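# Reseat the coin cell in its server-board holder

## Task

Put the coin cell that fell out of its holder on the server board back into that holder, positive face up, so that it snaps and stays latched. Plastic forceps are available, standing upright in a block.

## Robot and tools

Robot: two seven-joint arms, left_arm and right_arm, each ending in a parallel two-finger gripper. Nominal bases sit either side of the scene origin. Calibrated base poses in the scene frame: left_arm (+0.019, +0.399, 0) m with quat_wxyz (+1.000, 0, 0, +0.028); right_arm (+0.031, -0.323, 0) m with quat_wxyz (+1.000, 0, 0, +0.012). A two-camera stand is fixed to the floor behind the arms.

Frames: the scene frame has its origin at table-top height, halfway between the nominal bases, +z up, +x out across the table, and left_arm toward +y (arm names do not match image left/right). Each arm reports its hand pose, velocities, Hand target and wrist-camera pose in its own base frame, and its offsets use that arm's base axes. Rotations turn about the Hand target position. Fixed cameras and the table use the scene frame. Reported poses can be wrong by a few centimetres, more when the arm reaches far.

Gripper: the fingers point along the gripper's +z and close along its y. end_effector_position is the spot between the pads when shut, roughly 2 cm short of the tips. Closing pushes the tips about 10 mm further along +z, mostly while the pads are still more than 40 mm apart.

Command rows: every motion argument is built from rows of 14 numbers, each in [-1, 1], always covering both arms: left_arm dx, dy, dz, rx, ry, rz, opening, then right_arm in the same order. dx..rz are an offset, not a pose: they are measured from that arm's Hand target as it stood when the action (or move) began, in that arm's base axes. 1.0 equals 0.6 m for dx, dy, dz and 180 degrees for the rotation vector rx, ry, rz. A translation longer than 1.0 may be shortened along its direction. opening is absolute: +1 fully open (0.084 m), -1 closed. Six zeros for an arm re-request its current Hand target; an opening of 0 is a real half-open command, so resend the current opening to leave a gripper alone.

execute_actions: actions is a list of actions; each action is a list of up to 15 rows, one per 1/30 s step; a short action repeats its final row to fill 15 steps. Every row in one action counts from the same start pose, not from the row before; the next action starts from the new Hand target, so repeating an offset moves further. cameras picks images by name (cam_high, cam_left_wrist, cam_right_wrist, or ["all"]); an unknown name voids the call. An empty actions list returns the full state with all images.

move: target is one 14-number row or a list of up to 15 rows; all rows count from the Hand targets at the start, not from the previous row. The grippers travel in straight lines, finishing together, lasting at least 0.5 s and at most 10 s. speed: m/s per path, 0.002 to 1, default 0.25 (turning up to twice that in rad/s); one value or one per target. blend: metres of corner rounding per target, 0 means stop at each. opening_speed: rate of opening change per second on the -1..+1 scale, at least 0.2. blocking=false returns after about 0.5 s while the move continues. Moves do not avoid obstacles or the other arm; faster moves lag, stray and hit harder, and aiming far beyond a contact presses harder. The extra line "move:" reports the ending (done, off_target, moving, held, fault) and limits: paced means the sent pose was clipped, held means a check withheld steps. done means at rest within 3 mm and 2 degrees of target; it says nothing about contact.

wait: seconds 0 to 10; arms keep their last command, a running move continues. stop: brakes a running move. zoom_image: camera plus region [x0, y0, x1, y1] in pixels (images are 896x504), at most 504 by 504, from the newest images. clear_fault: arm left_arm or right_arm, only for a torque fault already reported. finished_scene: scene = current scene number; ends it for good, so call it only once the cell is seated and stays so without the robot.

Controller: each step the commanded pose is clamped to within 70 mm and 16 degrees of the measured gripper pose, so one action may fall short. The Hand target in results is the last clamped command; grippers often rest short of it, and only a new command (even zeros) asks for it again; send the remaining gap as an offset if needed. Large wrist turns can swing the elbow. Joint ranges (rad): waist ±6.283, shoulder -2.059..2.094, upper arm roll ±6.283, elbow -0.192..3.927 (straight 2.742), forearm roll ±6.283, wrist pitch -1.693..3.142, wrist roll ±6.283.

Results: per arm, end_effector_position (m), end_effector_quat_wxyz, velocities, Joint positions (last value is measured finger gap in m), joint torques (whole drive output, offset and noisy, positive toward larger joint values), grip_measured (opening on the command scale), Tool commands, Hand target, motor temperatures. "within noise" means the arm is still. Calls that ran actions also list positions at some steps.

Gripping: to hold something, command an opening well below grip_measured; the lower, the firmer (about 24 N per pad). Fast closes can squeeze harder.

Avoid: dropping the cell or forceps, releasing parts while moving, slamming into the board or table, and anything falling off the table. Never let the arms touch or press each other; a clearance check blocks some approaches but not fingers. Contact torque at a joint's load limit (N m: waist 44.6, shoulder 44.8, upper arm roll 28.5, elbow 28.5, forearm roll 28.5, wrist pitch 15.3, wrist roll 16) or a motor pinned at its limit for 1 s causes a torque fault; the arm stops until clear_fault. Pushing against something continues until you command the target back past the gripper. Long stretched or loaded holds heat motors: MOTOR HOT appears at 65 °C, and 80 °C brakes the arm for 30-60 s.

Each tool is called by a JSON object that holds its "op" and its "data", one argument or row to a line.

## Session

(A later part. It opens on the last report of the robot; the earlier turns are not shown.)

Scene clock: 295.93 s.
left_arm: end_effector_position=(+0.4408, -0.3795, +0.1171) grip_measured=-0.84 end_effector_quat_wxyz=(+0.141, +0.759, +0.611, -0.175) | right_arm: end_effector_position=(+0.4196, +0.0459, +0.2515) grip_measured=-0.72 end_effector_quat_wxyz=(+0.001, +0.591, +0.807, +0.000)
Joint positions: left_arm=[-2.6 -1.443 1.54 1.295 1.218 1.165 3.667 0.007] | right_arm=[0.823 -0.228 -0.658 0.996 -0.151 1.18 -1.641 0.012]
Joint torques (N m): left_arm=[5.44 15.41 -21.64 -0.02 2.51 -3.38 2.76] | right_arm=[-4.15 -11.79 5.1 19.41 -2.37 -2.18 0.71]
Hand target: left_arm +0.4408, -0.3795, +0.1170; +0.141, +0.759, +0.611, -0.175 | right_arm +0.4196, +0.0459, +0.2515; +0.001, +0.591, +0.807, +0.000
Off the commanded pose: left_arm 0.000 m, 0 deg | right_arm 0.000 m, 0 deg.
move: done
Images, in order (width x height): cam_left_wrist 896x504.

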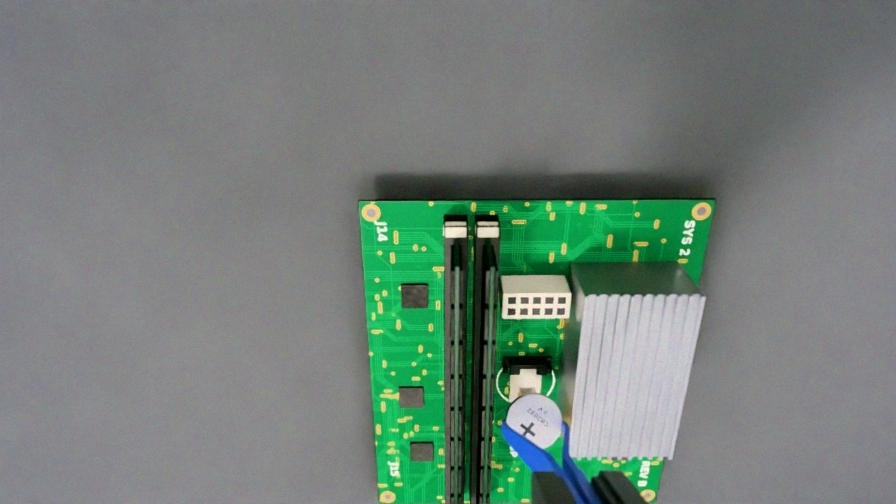

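{"op": "move", "data": {
  "target": [0, 0, -0.0217, 0, 0, 0, -0.82, 0, 0, 0, 0, 0, 0, -0.7],
  "speed": 0.04,
  "cameras": ["cam_left_wrist"]
}}

{"op": "zoom_image", "data": {
  "camera": "cam_left_wrist",
  "region": [440, 340, 620, 504]
}}

Scene clock: 336.67 s.
left_arm: end_effector_position=(+0.4408, -0.3795, +0.1041) grip_measured=-0.84 end_effector_quat_wxyz=(+0.141, +0.759, +0.611, -0.175) | right_arm: end_effector_position=(+0.4196, +0.0459, +0.2515) grip_measured=-0.72 end_effector_quat_wxyz=(+0.001, +0.591, +0.807, +0.000)
Joint positions: left_arm=[-2.6 -1.457 1.563 1.29 1.237 1.147 3.668 0.007] | right_arm=[0.823 -0.228 -0.658 0.996 -0.151 1.18 -1.641 0.012]
Joint torques (N m): left_arm=[4.73 16.03 -21.67 -0.01 2.89 -3.82 2.81] | right_arm=[-3.93 -11.74 5.3 19.29 -2.43 -2.52 0.73]
Hand target: left_arm +0.4408, -0.3795, +0.1040; +0.141, +0.759, +0.611, -0.175 | right_arm +0.4196, +0.0459, +0.2515; +0.001, +0.591, +0.807, +0.000
Off the commanded pose: left_arm 0.000 m, 0 deg | right_arm 0.000 m, 0 deg.
move: done
Images, in order (width x height): cam_left_wrist 896x504.

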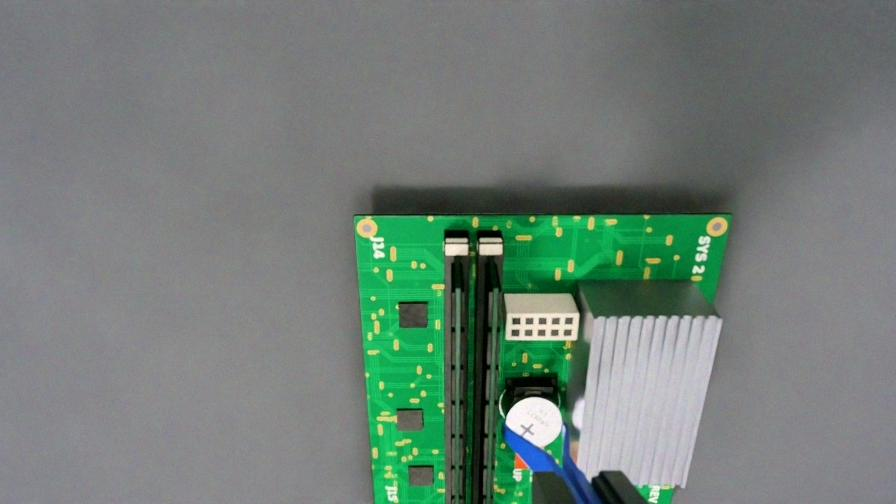

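Scaled by 2.800 from the camera's 896x504 image, which has a finer 1280x720 frame.

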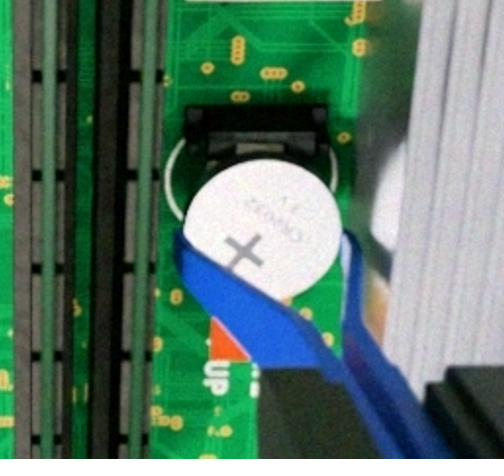

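{"op": "zoom_image", "data": {
  "camera": "cam_left_wrist",
  "region": [490, 365, 580, 455]
}}

Scaled by 5.600 from the camera's 896x504 image, which has a finer 1280x720 frame.

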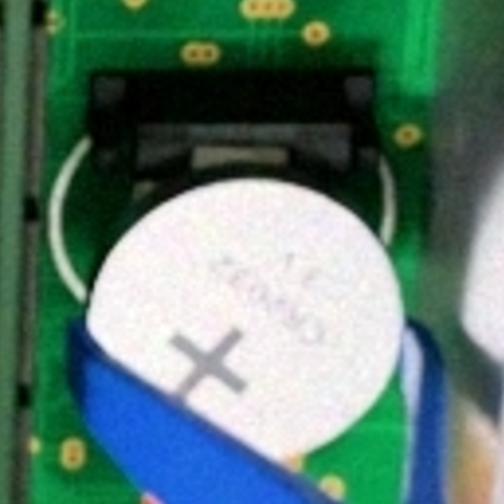

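{"op": "move", "data": {
  "target": [
    [0, 0, 0.0133, 0, 0, 0, -0.82, 0, 0, 0, 0, 0, 0, -0.7],
    [-0.0023, -0.01059, 0.0133, 0, 0, 0, -0.82, 0, 0, 0, 0, 0, 0, -0.7],
    [-0.0023, -0.01059, 0.0, 0, 0, 0, -0.82, 0, 0, 0, 0, 0, 0, -0.7]
  ],
  "speed": [0.06, 0.06, 0.03],
  "blend": [0.003, 0.003, 0],
  "cameras": ["cam_left_wrist"]
}}

{"op": "zoom_image", "data": {
  "camera": "cam_left_wrist",
  "region": [490, 355, 590, 455]
}}

Scene clock: 405.37 s.
left_arm: end_effector_position=(+0.4395, -0.3858, +0.1041) grip_measured=-0.84 end_effector_quat_wxyz=(+0.141, +0.759, +0.611, -0.175) | right_arm: end_effector_position=(+0.4196, +0.0459, +0.2515) grip_measured=-0.72 end_effector_quat_wxyz=(+0.001, +0.591, +0.807, +0.000)
Joint positions: left_arm=[-2.617 -1.456 1.565 1.299 1.239 1.144 3.66 0.007] | right_arm=[0.823 -0.228 -0.658 0.996 -0.151 1.18 -1.641 0.012]
Joint torques (N m): left_arm=[-4.19 16.68 -21.89 -0.19 2.53 -3.62 -2.73] | right_arm=[-4.04 -11.74 5.22 19.53 -2.39 -2.73 0.6]
Hand target: left_arm +0.4394, -0.3858, +0.1040; +0.141, +0.759, +0.611, -0.175 | right_arm +0.4196, +0.0459, +0.2515; +0.001, +0.591, +0.807, +0.000
Off the commanded pose: left_arm 0.000 m, 0 deg | right_arm 0.000 m, 0 deg.
move: done
Images, in order (width x height): cam_left_wrist 896x504.

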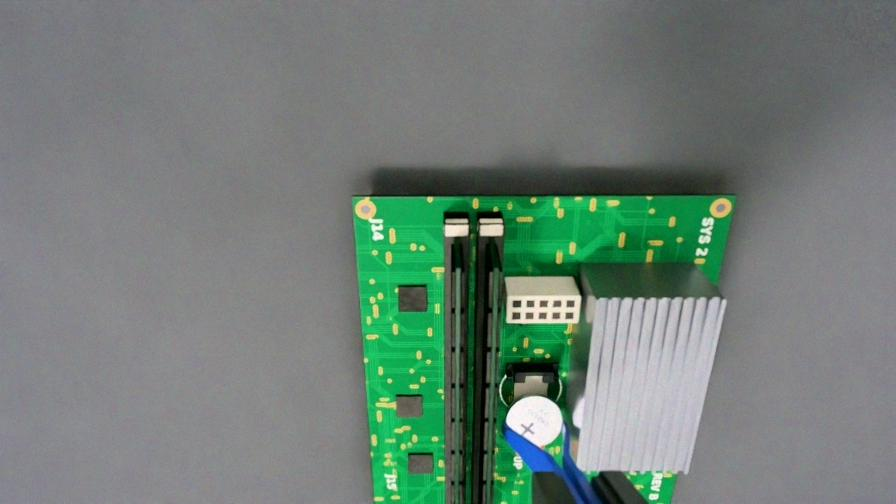

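Scaled by 5.040 from the camera's 896x504 image, which has a finer 1280x720 frame.

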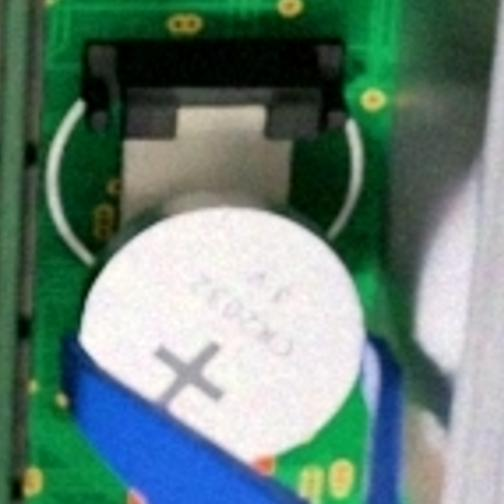

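{"op": "move", "data": {
  "target": [-0.00035, -0.00163, -0.0075, 0, 0, 0, -0.82, 0, 0, 0, 0, 0, 0, -0.7],
  "speed": 0.02,
  "cameras": ["cam_left_wrist"]
}}

{"op": "zoom_image", "data": {
  "camera": "cam_left_wrist",
  "region": [490, 355, 590, 455]
}}

Scene clock: 415.97 s.
left_arm: end_effector_position=(+0.4392, -0.3868, +0.0996) grip_measured=-0.84 end_effector_quat_wxyz=(+0.141, +0.759, +0.611, -0.176) | right_arm: end_effector_position=(+0.4196, +0.0459, +0.2515) grip_measured=-0.72 end_effector_quat_wxyz=(+0.001, +0.591, +0.807, +0.000)
Joint positions: left_arm=[-2.62 -1.461 1.573 1.299 1.246 1.137 3.659 0.007] | right_arm=[0.823 -0.228 -0.658 0.996 -0.151 1.18 -1.641 0.012]
Joint torques (N m): left_arm=[-3.93 16.56 -21.98 0 2.38 -3.59 -2.76] | right_arm=[-4.09 -11.74 5.12 19.37 -2.33 -2.82 0.65]
Hand target: left_arm +0.4392, -0.3868, +0.0995; +0.141, +0.759, +0.611, -0.175 | right_arm +0.4196, +0.0459, +0.2515; +0.001, +0.591, +0.807, +0.000
Off the commanded pose: left_arm 0.000 m, 0 deg | right_arm 0.000 m, 0 deg.
move: done
Images, in order (width x height): cam_left_wrist 896x504.

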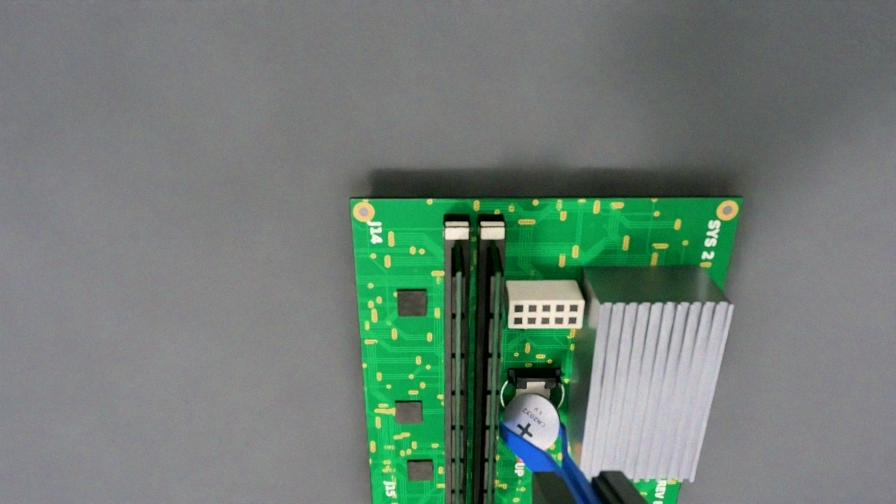

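Scaled by 5.040 from the camera's 896x504 image, which has a finer 1280x720 frame.

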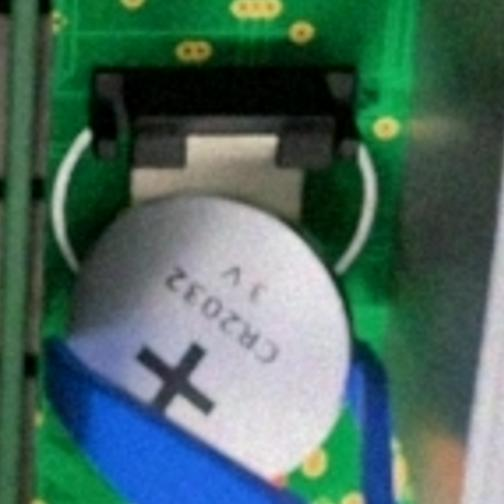

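{"op": "zoom_image", "data": {
  "camera": "cam_left_wrist",
  "region": [495, 385, 575, 455]
}}

{"op": "zoom_image", "data": {
  "camera": "cam_left_wrist",
  "region": [440, 330, 640, 504]
}}

Scaled by 6.300 from the camera's 896x504 image, which has a finer 1280x720 frame.

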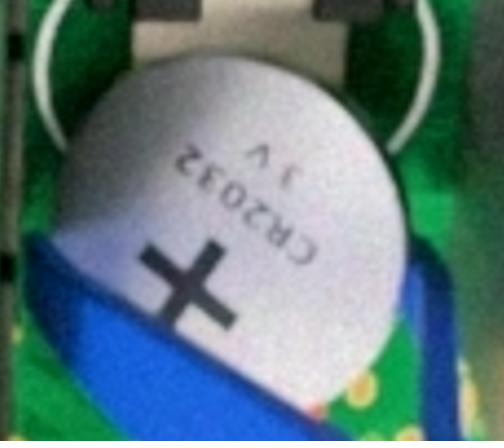

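Scaled by 2.520 from the camera's 896x504 image, which has a finer 1280x720 frame.

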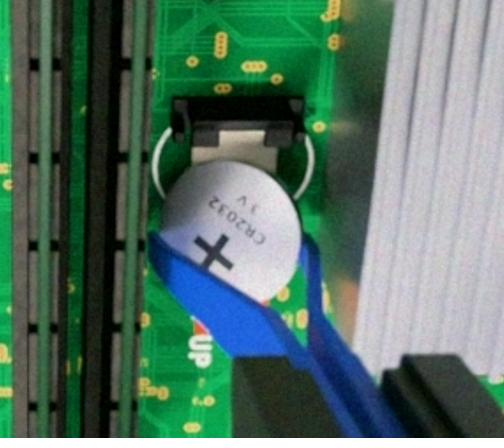

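{"op": "move", "data": {
  "target": [
    [0, 0, 0.0083, 0, 0, 0, -0.82, 0, 0, 0, 0, 0, 0, -0.7],
    [0.0018, -0.0004, 0.0083, 0, 0, 0, -0.82, 0, 0, 0, 0, 0, 0, -0.7]
  ],
  "speed": [0.04, 0.04],
  "cameras": ["cam_left_wrist"]
}}

{"op": "zoom_image", "data": {
  "camera": "cam_left_wrist",
  "region": [490, 355, 590, 455]
}}

Scene clock: 446.23 s.
left_arm: end_effector_position=(+0.4403, -0.3870, +0.1045) grip_measured=-0.84 end_effector_quat_wxyz=(+0.141, +0.759, +0.611, -0.175) | right_arm: end_effector_position=(+0.4196, +0.0459, +0.2515) grip_measured=-0.72 end_effector_quat_wxyz=(+0.001, +0.591, +0.807, +0.000)
Joint positions: left_arm=[-2.622 -1.455 1.565 1.305 1.238 1.145 3.66 0.007] | right_arm=[0.823 -0.228 -0.658 0.996 -0.151 1.18 -1.641 0.012]
Joint torques (N m): left_arm=[-3.58 23.32 -29.22 5.42 -2.74 -0.41 2.74] | right_arm=[-3.91 -11.75 5.21 19.41 -2.38 -3.08 0.74]
Hand target: left_arm +0.4403, -0.3870, +0.1045; +0.141, +0.759, +0.611, -0.175 | right_arm +0.4196, +0.0459, +0.2515; +0.001, +0.591, +0.807, +0.000
Off the commanded pose: left_arm 0.000 m, 0 deg | right_arm 0.000 m, 0 deg.
move: done
Images, in order (width x height): cam_left_wrist 896x504.

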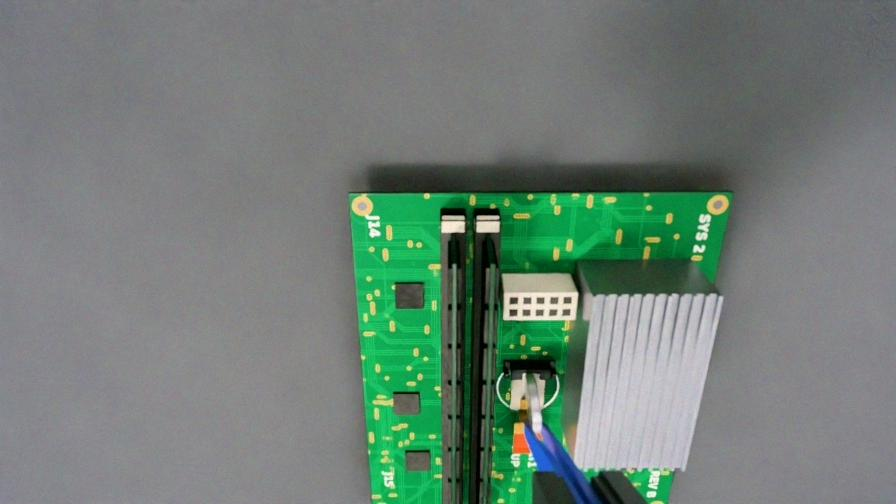

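Scaled by 5.040 from the camera's 896x504 image, which has a finer 1280x720 frame.

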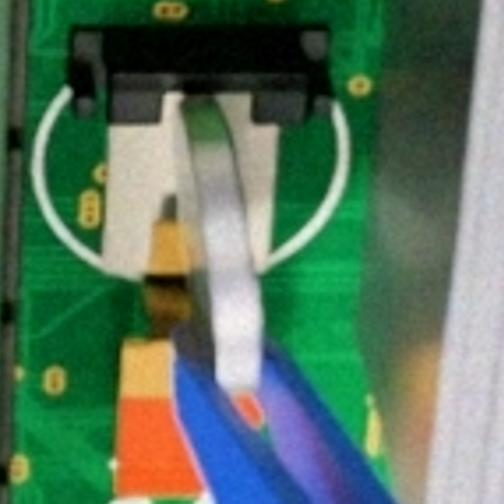

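{"op": "zoom_image", "data": {
  "camera": "cam_left_wrist",
  "region": [515, 365, 555, 445]
}}

Scaled by 6.300 from the camera's 896x504 image, which has a finer 1280x720 frame.

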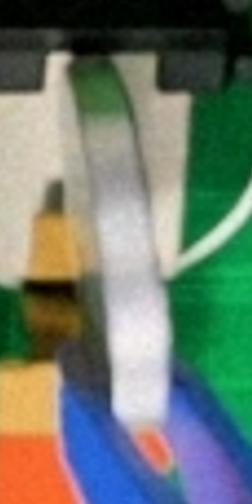

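{"op": "move", "data": {
  "target": [
    [0, 0, 0.0667, 0, 0, 0, -0.82, 0, 0, 0, 0, 0, 0, -0.7],
    [0.0178, 0.0975, 0.159, 0.1412, -0.0306, 0, -0.82, 0, 0, 0, 0, 0, 0, -0.7]
  ],
  "speed": [0.1, 0.15],
  "blend": [0.01, 0],
  "cameras": ["cam_high", "cam_left_wrist"]
}}

{"op": "zoom_image", "data": {
  "camera": "cam_left_wrist",
  "region": [500, 365, 570, 455]
}}

Scene clock: 492.87 s.
left_arm: end_effector_position=(+0.4510, -0.3286, +0.1998) grip_measured=-0.84 end_effector_quat_wxyz=(+0.000, +0.779, +0.628, +0.000) | right_arm: end_effector_position=(+0.4196, +0.0459, +0.2515) grip_measured=-0.72 end_effector_quat_wxyz=(+0.001, +0.591, +0.807, +0.000)
Joint positions: left_arm=[-2.758 -1.105 1.497 1.518 1.101 1.612 3.658 0.007] | right_arm=[0.823 -0.228 -0.658 0.996 -0.151 1.18 -1.641 0.012]
Joint torques (N m): left_arm=[-3.64 25.68 -18.13 11.76 -2.43 0.22 2.92] | right_arm=[-3.87 -11.45 5.23 19.3 -2.46 -3.41 0.58]
Motor temperatures (°C): left_arm=[35 35 54 38 30 36 36] | right_arm=[30 34 34 43 32 36 37]
Hand target: left_arm +0.4510, -0.3285, +0.1999; +0.000, +0.779, +0.628, +0.000 | right_arm +0.4196, +0.0459, +0.2515; +0.001, +0.591, +0.807, +0.000
Off the commanded pose: left_arm 0.000 m, 0 deg | right_arm 0.000 m, 0 deg.
move: done
Images, in order (width x height): cam_high 896x504, cam_left_wrist 896x504.

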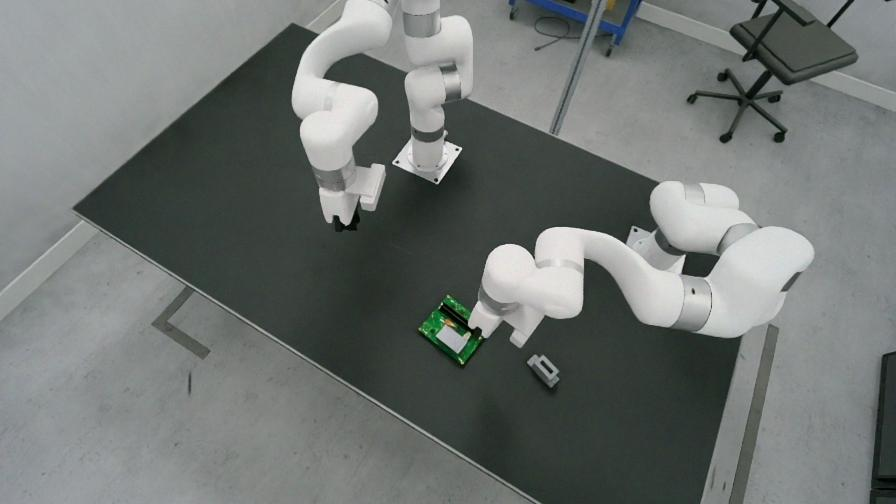

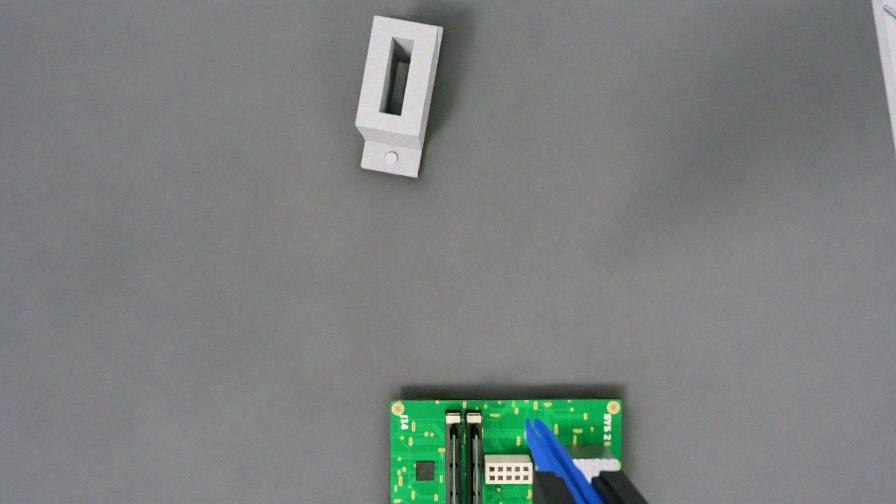

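Scaled by 5.600 from the camera's 896x504 image, which has a finer 1280x720 frame.

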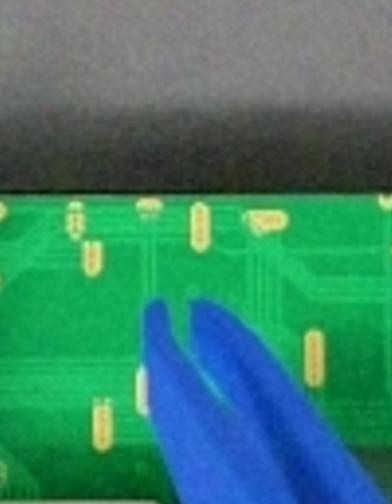

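{"op": "zoom_image", "data": {
  "camera": "cam_high",
  "region": [400, 280, 580, 400]
}}

Scaled by 2.800 from the camera's 896x504 image, which has a finer 1280x720 frame.

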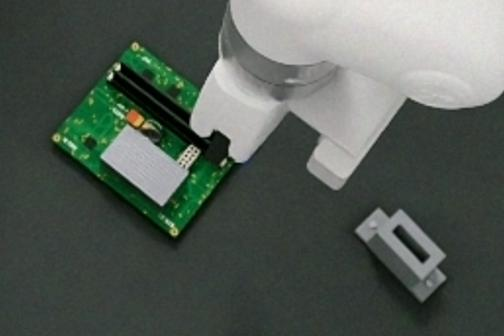

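{"op": "move", "data": {
  "target": [-0.0422, -0.1955, 0, 0, 0, 0, -0.82, 0, 0, 0, 0, 0, 0, -0.7],
  "speed": 0.2,
  "cameras": ["cam_left_wrist"]
}}

{"op": "zoom_image", "data": {
  "camera": "cam_left_wrist",
  "region": [460, 250, 580, 400]
}}

Scene clock: 504.17 s.
left_arm: end_effector_position=(+0.4257, -0.4458, +0.1998) grip_measured=-0.84 end_effector_quat_wxyz=(+0.000, +0.779, +0.628, +0.000) | right_arm: end_effector_position=(+0.4196, +0.0459, +0.2515) grip_measured=-0.72 end_effector_quat_wxyz=(+0.001, +0.591, +0.807, +0.000)
Joint positions: left_arm=[-3.16 -1.118 1.615 1.824 1.12 1.642 3.585 0.007] | right_arm=[0.823 -0.228 -0.658 0.996 -0.151 1.18 -1.641 0.012]
Joint torques (N m): left_arm=[-3.84 21.57 -16.57 10.95 -1.04 -0.1 2.87] | right_arm=[-3.93 -11.53 5.07 19.31 -2.39 -3.66 0.55]
Hand target: left_arm +0.4257, -0.4458, +0.1999; +0.000, +0.779, +0.628, +0.000 | right_arm +0.4196, +0.0459, +0.2515; +0.001, +0.591, +0.807, +0.000
Off the commanded pose: left_arm 0.000 m, 0 deg | right_arm 0.000 m, 0 deg.
move: done
Images, in order (width x height): cam_left_wrist 896x504.

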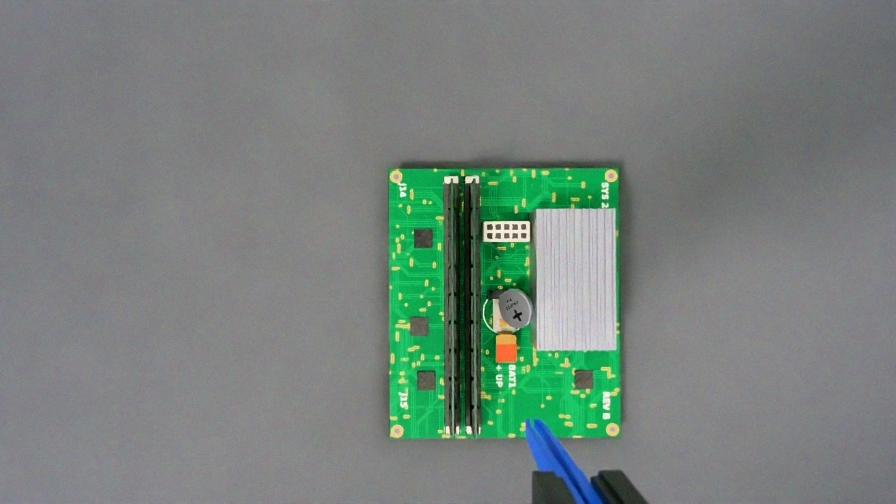

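Scaled by 3.360 from the camera's 896x504 image, which has a finer 1280x720 frame.

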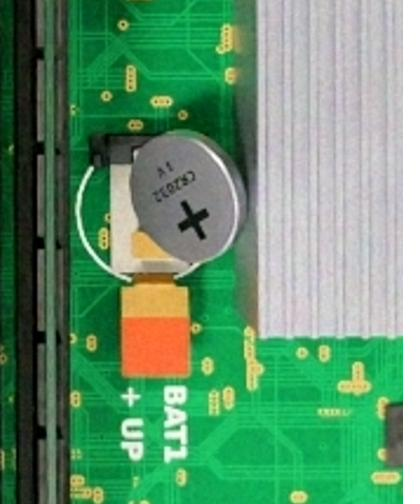

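{"op": "zoom_image", "data": {
  "camera": "cam_left_wrist",
  "region": [500, 400, 600, 504]
}}

Scaled by 4.846 from the camera's 896x504 image, which has a finer 1280x720 frame.

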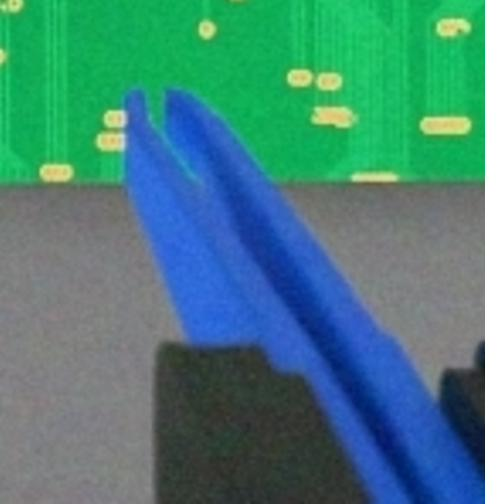

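{"op": "move", "data": {
  "target": [0.0320, 0.0558, -0.0833, 0, 0, 0.5, -0.664, 0, 0, 0, 0, 0, 0, -0.7],
  "speed": 0.35,
  "opening_speed": 0.5,
  "cameras": ["cam_left_wrist"]
}}

{"op": "zoom_image", "data": {
  "camera": "cam_left_wrist",
  "region": [460, 340, 620, 504]
}}

Scene clock: 613.57 s.
left_arm: end_effector_position=(+0.4449, -0.4124, +0.1499) grip_measured=-0.68 end_effector_quat_wxyz=(+0.000, +0.107, +0.994, +0.000) | right_arm: end_effector_position=(+0.4196, +0.0459, +0.2515) grip_measured=-0.72 end_effector_quat_wxyz=(+0.001, +0.591, +0.807, +0.000)
Joint positions: left_arm=[-3.049 -1.045 1.778 1.672 1.023 1.443 2.071 0.014] | right_arm=[0.823 -0.228 -0.658 0.996 -0.151 1.18 -1.641 0.012]
Joint torques (N m): left_arm=[5.5 29.7 -16.61 8.88 2.67 -3.25 -2.99] | right_arm=[-4 -11.55 5.15 19.32 -2.37 -3.71 0.55]
Motor temperatures (°C): left_arm=[35 36 44 39 30 35 36] | right_arm=[30 34 33 44 32 37 37]
Hand target: left_arm +0.4449, -0.4124, +0.1499; +0.000, +0.107, +0.994, +0.000 | right_arm +0.4196, +0.0459, +0.2515; +0.001, +0.591, +0.807, +0.000
Off the commanded pose: left_arm 0.000 m, 0 deg | right_arm 0.000 m, 0 deg.
move: done
Images, in order (width x height): cam_left_wrist 896x504.

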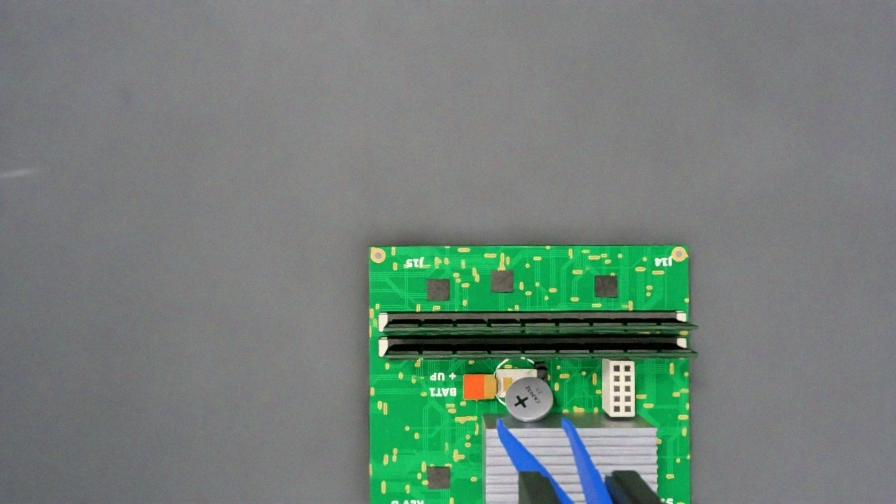

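Scaled by 3.073 from the camera's 896x504 image, which has a finer 1280x720 frame.

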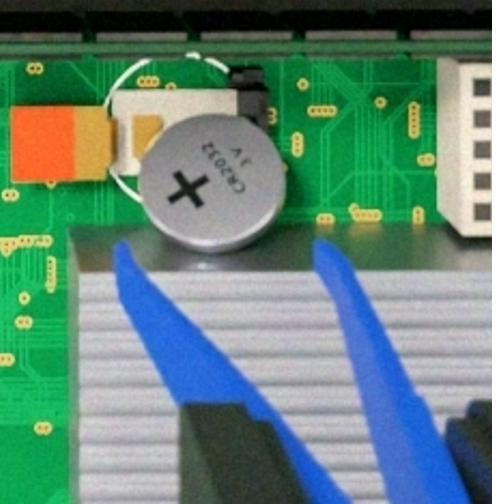

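{"op": "move", "data": {
  "target": [0.00525, 0.00533, -0.0417, 0, 0, 0, -0.664, 0, 0, 0, 0, 0, 0, -0.7],
  "speed": 0.1,
  "cameras": ["cam_left_wrist"]
}}

{"op": "zoom_image", "data": {
  "camera": "cam_left_wrist",
  "region": [460, 340, 620, 504]
}}

Scene clock: 628.33 s.
left_arm: end_effector_position=(+0.4480, -0.4092, +0.1250) grip_measured=-0.68 end_effector_quat_wxyz=(+0.000, +0.107, +0.994, +0.000) | right_arm: end_effector_position=(+0.4196, +0.0459, +0.2515) grip_measured=-0.72 end_effector_quat_wxyz=(+0.001, +0.591, +0.807, +0.000)
Joint positions: left_arm=[-3.039 -1.074 1.804 1.644 1.051 1.401 2.065 0.014] | right_arm=[0.823 -0.228 -0.658 0.996 -0.151 1.18 -1.641 0.012]
Joint torques (N m): left_arm=[5.58 21.06 -16.75 8.64 2.88 -3.2 -2.87] | right_arm=[-3.83 -11.55 5.12 19.42 -2.33 -3.69 0.58]
Hand target: left_arm +0.4480, -0.4092, +0.1249; +0.000, +0.107, +0.994, +0.000 | right_arm +0.4196, +0.0459, +0.2515; +0.001, +0.591, +0.807, +0.000
Off the commanded pose: left_arm 0.000 m, 0 deg | right_arm 0.000 m, 0 deg.
move: done
Images, in order (width x height): cam_left_wrist 896x504.

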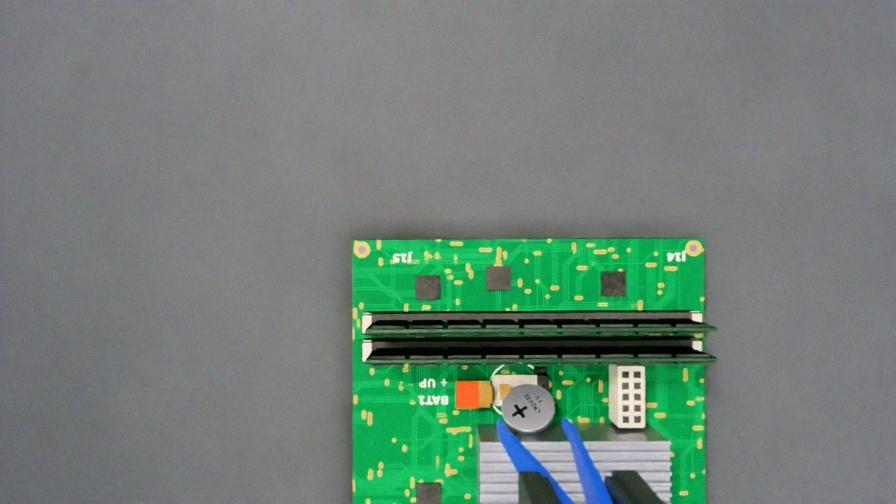

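Scaled by 3.073 from the camera's 896x504 image, which has a finer 1280x720 frame.

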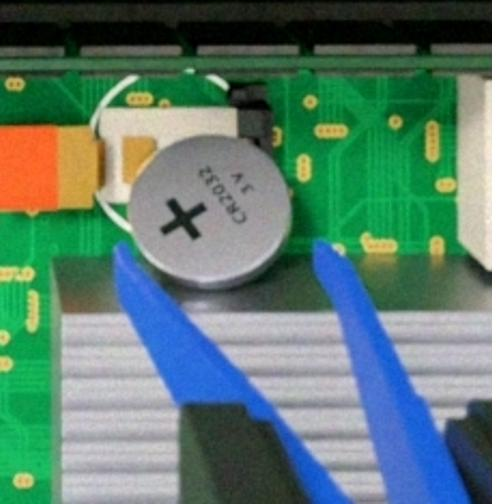

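{"op": "move", "data": {
  "target": [
    [0, 0, -0.0253, 0, 0, 0, -0.664, 0, 0, 0, 0, 0, 0, -0.7],
    [0, 0, -0.0253, 0, 0, 0, -0.74, 0, 0, 0, 0, 0, 0, -0.7]
  ],
  "speed": [0.05, 0.05],
  "opening_speed": 0.3,
  "cameras": ["cam_left_wrist"]
}}

{"op": "zoom_image", "data": {
  "camera": "cam_left_wrist",
  "region": [460, 340, 620, 504]
}}

Scene clock: 642.77 s.
left_arm: end_effector_position=(+0.4480, -0.4092, +0.1097) grip_measured=-0.76 end_effector_quat_wxyz=(+0.000, +0.107, +0.994, +0.000) | right_arm: end_effector_position=(+0.4196, +0.0459, +0.2515) grip_measured=-0.72 end_effector_quat_wxyz=(+0.001, +0.591, +0.807, +0.000)
Joint positions: left_arm=[-3.039 -1.092 1.821 1.629 1.069 1.376 2.057 0.011] | right_arm=[0.823 -0.228 -0.658 0.996 -0.151 1.18 -1.641 0.012]
Joint torques (N m): left_arm=[-4.05 20.51 -17.11 8.21 2.9 -3.08 -2.84] | right_arm=[-3.91 -11.36 4.91 19.54 -2.38 -3.71 0.6]
Hand target: left_arm +0.4480, -0.4092, +0.1097; +0.000, +0.107, +0.994, +0.000 | right_arm +0.4196, +0.0459, +0.2515; +0.001, +0.591, +0.807, +0.000
Off the commanded pose: left_arm 0.000 m, 0 deg | right_arm 0.000 m, 0 deg.
move: done
Images, in order (width x height): cam_left_wrist 896x504.

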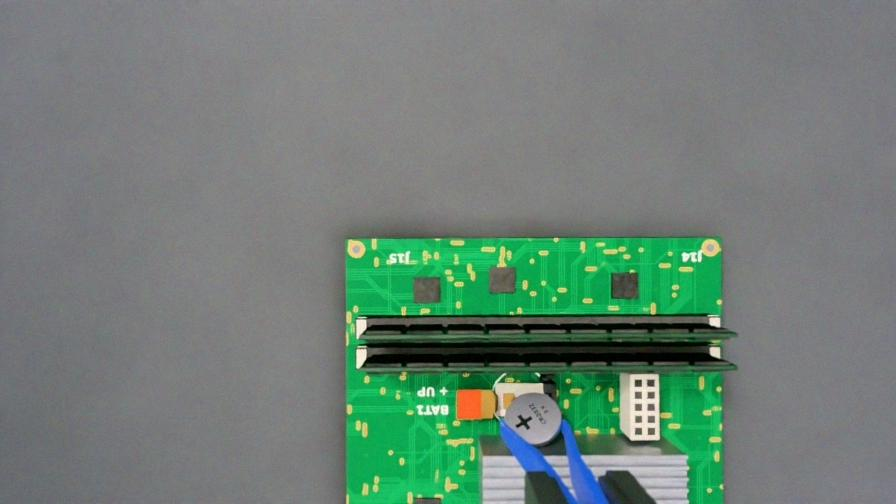

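Scaled by 3.073 from the camera's 896x504 image, which has a finer 1280x720 frame.

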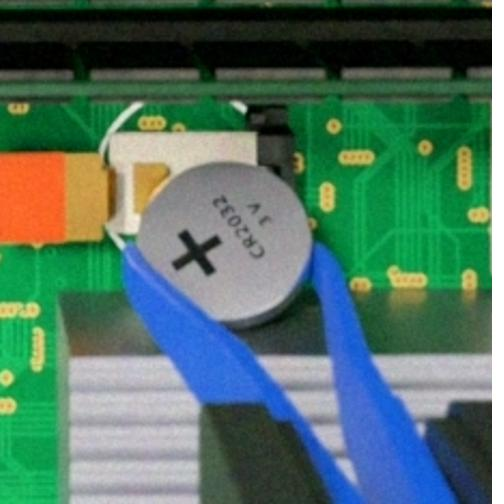

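{"op": "move", "data": {
  "target": [
    [0, 0, 0, 0, 0, 0, -0.80, 0, 0, 0, 0, 0, 0, -0.7],
    [0, 0, 0.08, 0, 0, 0, -0.80, 0, 0, 0, 0, 0, 0, -0.7]
  ],
  "speed": [0.05, 0.06],
  "opening_speed": 0.3,
  "cameras": ["cam_left_wrist"]
}}

{"op": "zoom_image", "data": {
  "camera": "cam_left_wrist",
  "region": [460, 340, 620, 504]
}}

Scene clock: 648.13 s.
left_arm: end_effector_position=(+0.4480, -0.4092, +0.1576) grip_measured=-0.82 end_effector_quat_wxyz=(+0.000, +0.107, +0.994, +0.000) | right_arm: end_effector_position=(+0.4196, +0.0459, +0.2515) grip_measured=-0.72 end_effector_quat_wxyz=(+0.001, +0.591, +0.807, +0.000)
Joint positions: left_arm=[-3.043 -1.037 1.771 1.683 1.015 1.457 2.083 0.008] | right_arm=[0.823 -0.228 -0.658 0.996 -0.151 1.18 -1.641 0.012]
Joint torques (N m): left_arm=[-4.44 29.09 -23.64 13.97 -2.1 -0.15 2.85] | right_arm=[-3.58 -11.63 5.18 19.44 -2.31 -3.67 0.62]
Hand target: left_arm +0.4480, -0.4092, +0.1577; +0.000, +0.107, +0.994, +0.000 | right_arm +0.4196, +0.0459, +0.2515; +0.001, +0.591, +0.807, +0.000
Off the commanded pose: left_arm 0.000 m, 0 deg | right_arm 0.000 m, 0 deg.
move: done
Images, in order (width x height): cam_left_wrist 896x504.

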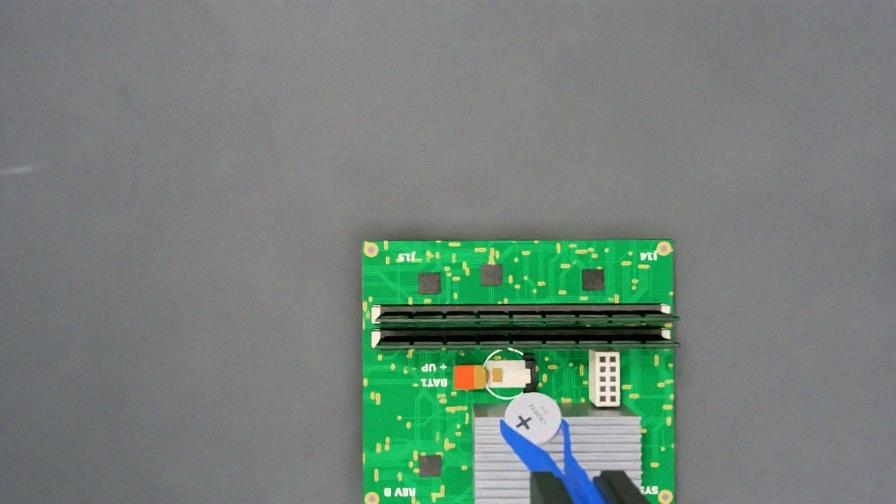

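Scaled by 3.073 from the camera's 896x504 image, which has a finer 1280x720 frame.

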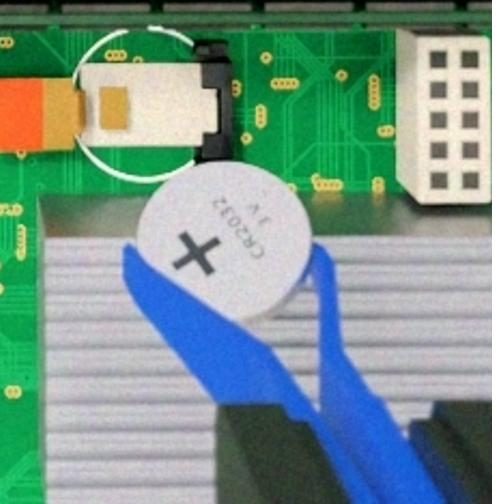

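{"op": "move", "data": {
  "target": [
    [0.0301, 0.1718, -0.0295, 0, 0, 0, -0.80, 0, 0, 0, 0, 0, 0, -0.7],
    [0.0301, 0.1718, -0.0762, 0, 0, 0, -0.80, 0, 0, 0, 0, 0, 0, -0.7]
  ],
  "speed": [0.15, 0.06],
  "blend": [0.01, 0],
  "cameras": ["cam_left_wrist"]
}}

{"op": "zoom_image", "data": {
  "camera": "cam_left_wrist",
  "region": [460, 340, 620, 504]
}}

Scene clock: 664.67 s.
left_arm: end_effector_position=(+0.4661, -0.3061, +0.1120) grip_measured=-0.82 end_effector_quat_wxyz=(+0.000, +0.107, +0.994, +0.000) | right_arm: end_effector_position=(+0.4196, +0.0459, +0.2515) grip_measured=-0.72 end_effector_quat_wxyz=(+0.001, +0.591, +0.807, +0.000)
Joint positions: left_arm=[-2.709 -1.038 1.744 1.39 1.063 1.33 2.146 0.008] | right_arm=[0.823 -0.228 -0.658 0.996 -0.151 1.18 -1.641 0.012]
Joint torques (N m): left_arm=[-4.17 16.34 -17.72 8.5 2.95 -3.13 -2.99] | right_arm=[-3.79 -11.16 5.12 19.34 -2.32 -3.71 0.64]
Hand target: left_arm +0.4661, -0.3061, +0.1120; +0.000, +0.107, +0.994, +0.000 | right_arm +0.4196, +0.0459, +0.2515; +0.001, +0.591, +0.807, +0.000
Off the commanded pose: left_arm 0.000 m, 0 deg | right_arm 0.000 m, 0 deg.
move: done
Images, in order (width x height): cam_left_wrist 896x504.

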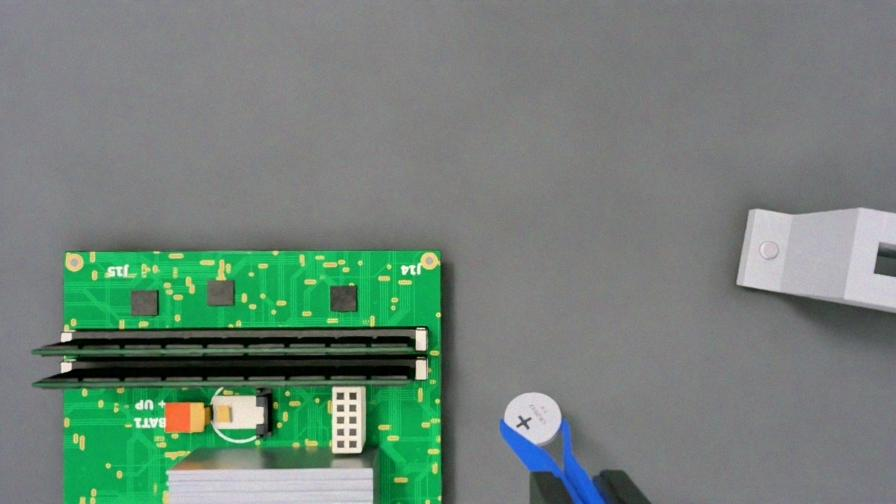

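Scaled by 3.073 from the camera's 896x504 image, which has a finer 1280x720 frame.

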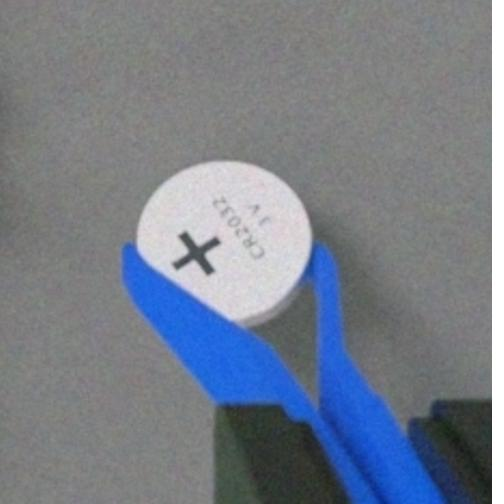

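{"op": "move", "data": {
  "target": [0, 0, -0.0133, 0, 0, 0, -0.80, 0, 0, 0, 0, 0, 0, -0.7],
  "speed": 0.03,
  "cameras": ["cam_left_wrist"]
}}

{"op": "zoom_image", "data": {
  "camera": "cam_left_wrist",
  "region": [460, 340, 620, 504]
}}

Scene clock: 668.90 s.
left_arm: end_effector_position=(+0.4661, -0.3061, +0.1041) grip_measured=-0.82 end_effector_quat_wxyz=(+0.000, +0.107, +0.994, +0.000) | right_arm: end_effector_position=(+0.4196, +0.0459, +0.2515) grip_measured=-0.72 end_effector_quat_wxyz=(+0.001, +0.591, +0.807, +0.000)
Joint positions: left_arm=[-2.711 -1.047 1.756 1.383 1.074 1.318 2.141 0.008] | right_arm=[0.823 -0.228 -0.658 0.996 -0.151 1.18 -1.641 0.012]
Joint torques (N m): left_arm=[-3.92 15.95 -17.67 8.26 2.86 -3.07 -2.96] | right_arm=[-3.9 -11.49 5.18 19.39 -2.33 -3.73 0.57]
Hand target: left_arm +0.4661, -0.3061, +0.1040; +0.000, +0.107, +0.994, +0.000 | right_arm +0.4196, +0.0459, +0.2515; +0.001, +0.591, +0.807, +0.000
Off the commanded pose: left_arm 0.000 m, 0 deg | right_arm 0.000 m, 0 deg.
move: done
Images, in order (width x height): cam_left_wrist 896x504.

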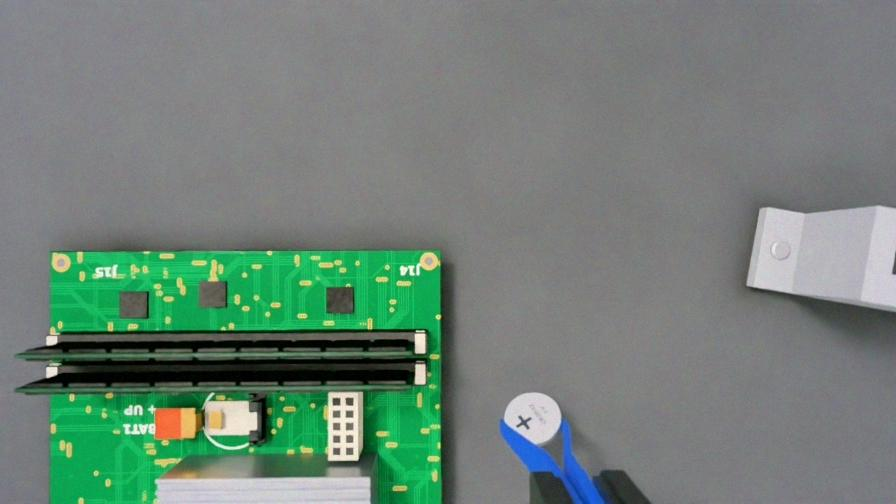

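Scaled by 3.073 from the camera's 896x504 image, which has a finer 1280x720 frame.

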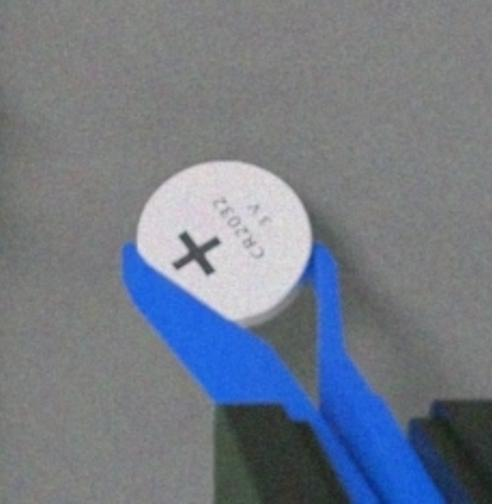

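{"op": "move", "data": {
  "target": [0, 0, -0.01, 0, 0, 0, -0.80, 0, 0, 0, 0, 0, 0, -0.7],
  "speed": 0.03,
  "cameras": ["cam_left_wrist"]
}}

{"op": "zoom_image", "data": {
  "camera": "cam_left_wrist",
  "region": [460, 340, 620, 504]
}}

Scene clock: 672.40 s.
left_arm: end_effector_position=(+0.4661, -0.3061, +0.0981) grip_measured=-0.82 end_effector_quat_wxyz=(+0.000, +0.107, +0.994, +0.000) | right_arm: end_effector_position=(+0.4196, +0.0459, +0.2515) grip_measured=-0.72 end_effector_quat_wxyz=(+0.001, +0.591, +0.807, +0.000)
Joint positions: left_arm=[-2.714 -1.054 1.765 1.379 1.083 1.308 2.138 0.008] | right_arm=[0.823 -0.228 -0.658 0.996 -0.151 1.18 -1.641 0.012]
Joint torques (N m): left_arm=[-3.99 16.59 -17.69 8.38 2.79 -2.92 -2.74] | right_arm=[-3.68 -11.53 5.07 19.29 -2.27 -3.62 0.51]
Hand target: left_arm +0.4661, -0.3061, +0.0980; +0.000, +0.107, +0.994, +0.000 | right_arm +0.4196, +0.0459, +0.2515; +0.001, +0.591, +0.807, +0.000
Off the commanded pose: left_arm 0.000 m, 0 deg | right_arm 0.000 m, 0 deg.
move: done
Images, in order (width x height): cam_left_wrist 896x504.

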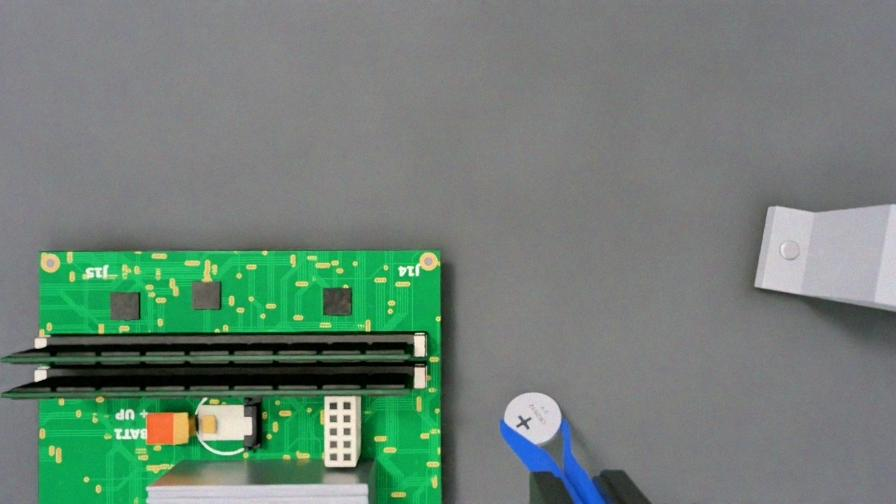

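Scaled by 3.073 from the camera's 896x504 image, which has a finer 1280x720 frame.

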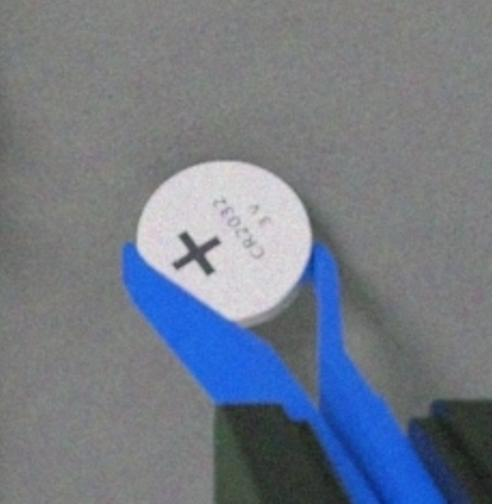

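{"op": "move", "data": {
  "target": [0, 0, -0.0058, 0, 0, 0, -0.80, 0, 0, 0, 0, 0, 0, -0.7],
  "speed": 0.02,
  "cameras": ["cam_left_wrist"]
}}

{"op": "zoom_image", "data": {
  "camera": "cam_left_wrist",
  "region": [460, 340, 620, 504]
}}

Scene clock: 678.37 s.
left_arm: end_effector_position=(+0.4661, -0.3061, +0.0946) grip_measured=-0.82 end_effector_quat_wxyz=(+0.000, +0.107, +0.994, +0.000) | right_arm: end_effector_position=(+0.4196, +0.0459, +0.2515) grip_measured=-0.72 end_effector_quat_wxyz=(+0.001, +0.591, +0.807, +0.000)
Joint positions: left_arm=[-2.715 -1.058 1.77 1.377 1.088 1.303 2.136 0.008] | right_arm=[0.823 -0.228 -0.658 0.996 -0.151 1.18 -1.641 0.012]
Joint torques (N m): left_arm=[-3.92 16.56 -17.88 8.39 2.88 -3.23 -2.86] | right_arm=[-3.58 -11.29 5.07 19.32 -2.2 -3.64 0.59]
Hand target: left_arm +0.4661, -0.3061, +0.0945; +0.000, +0.107, +0.994, +0.000 | right_arm +0.4196, +0.0459, +0.2515; +0.001, +0.591, +0.807, +0.000
Off the commanded pose: left_arm 0.000 m, 0 deg | right_arm 0.000 m, 0 deg.
move: done
Images, in order (width x height): cam_left_wrist 896x504.

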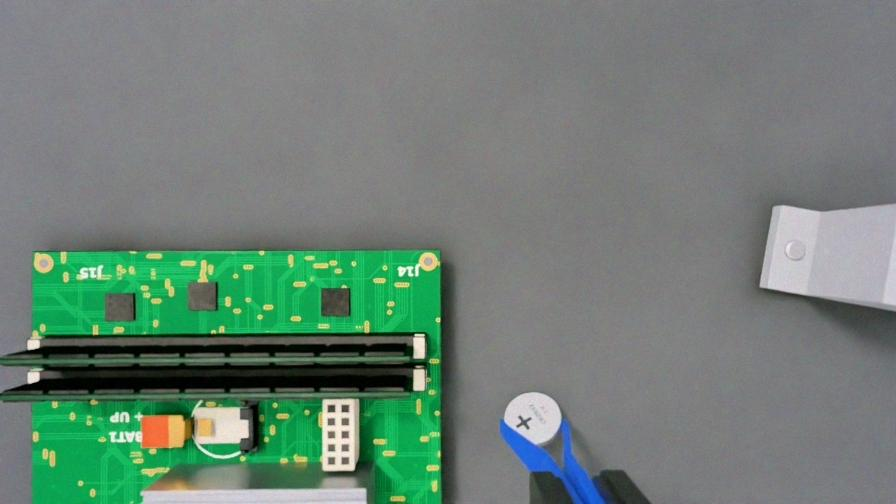

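Scaled by 3.073 from the camera's 896x504 image, which has a finer 1280x720 frame.

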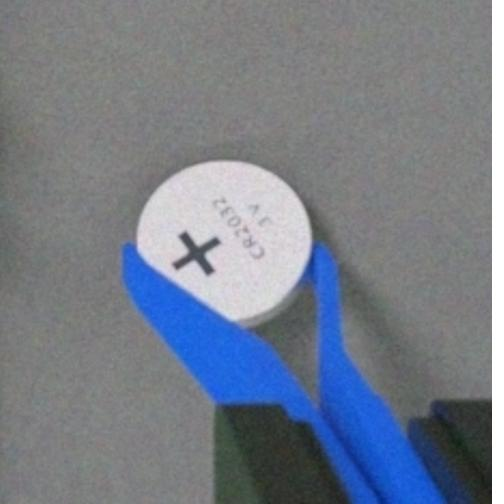

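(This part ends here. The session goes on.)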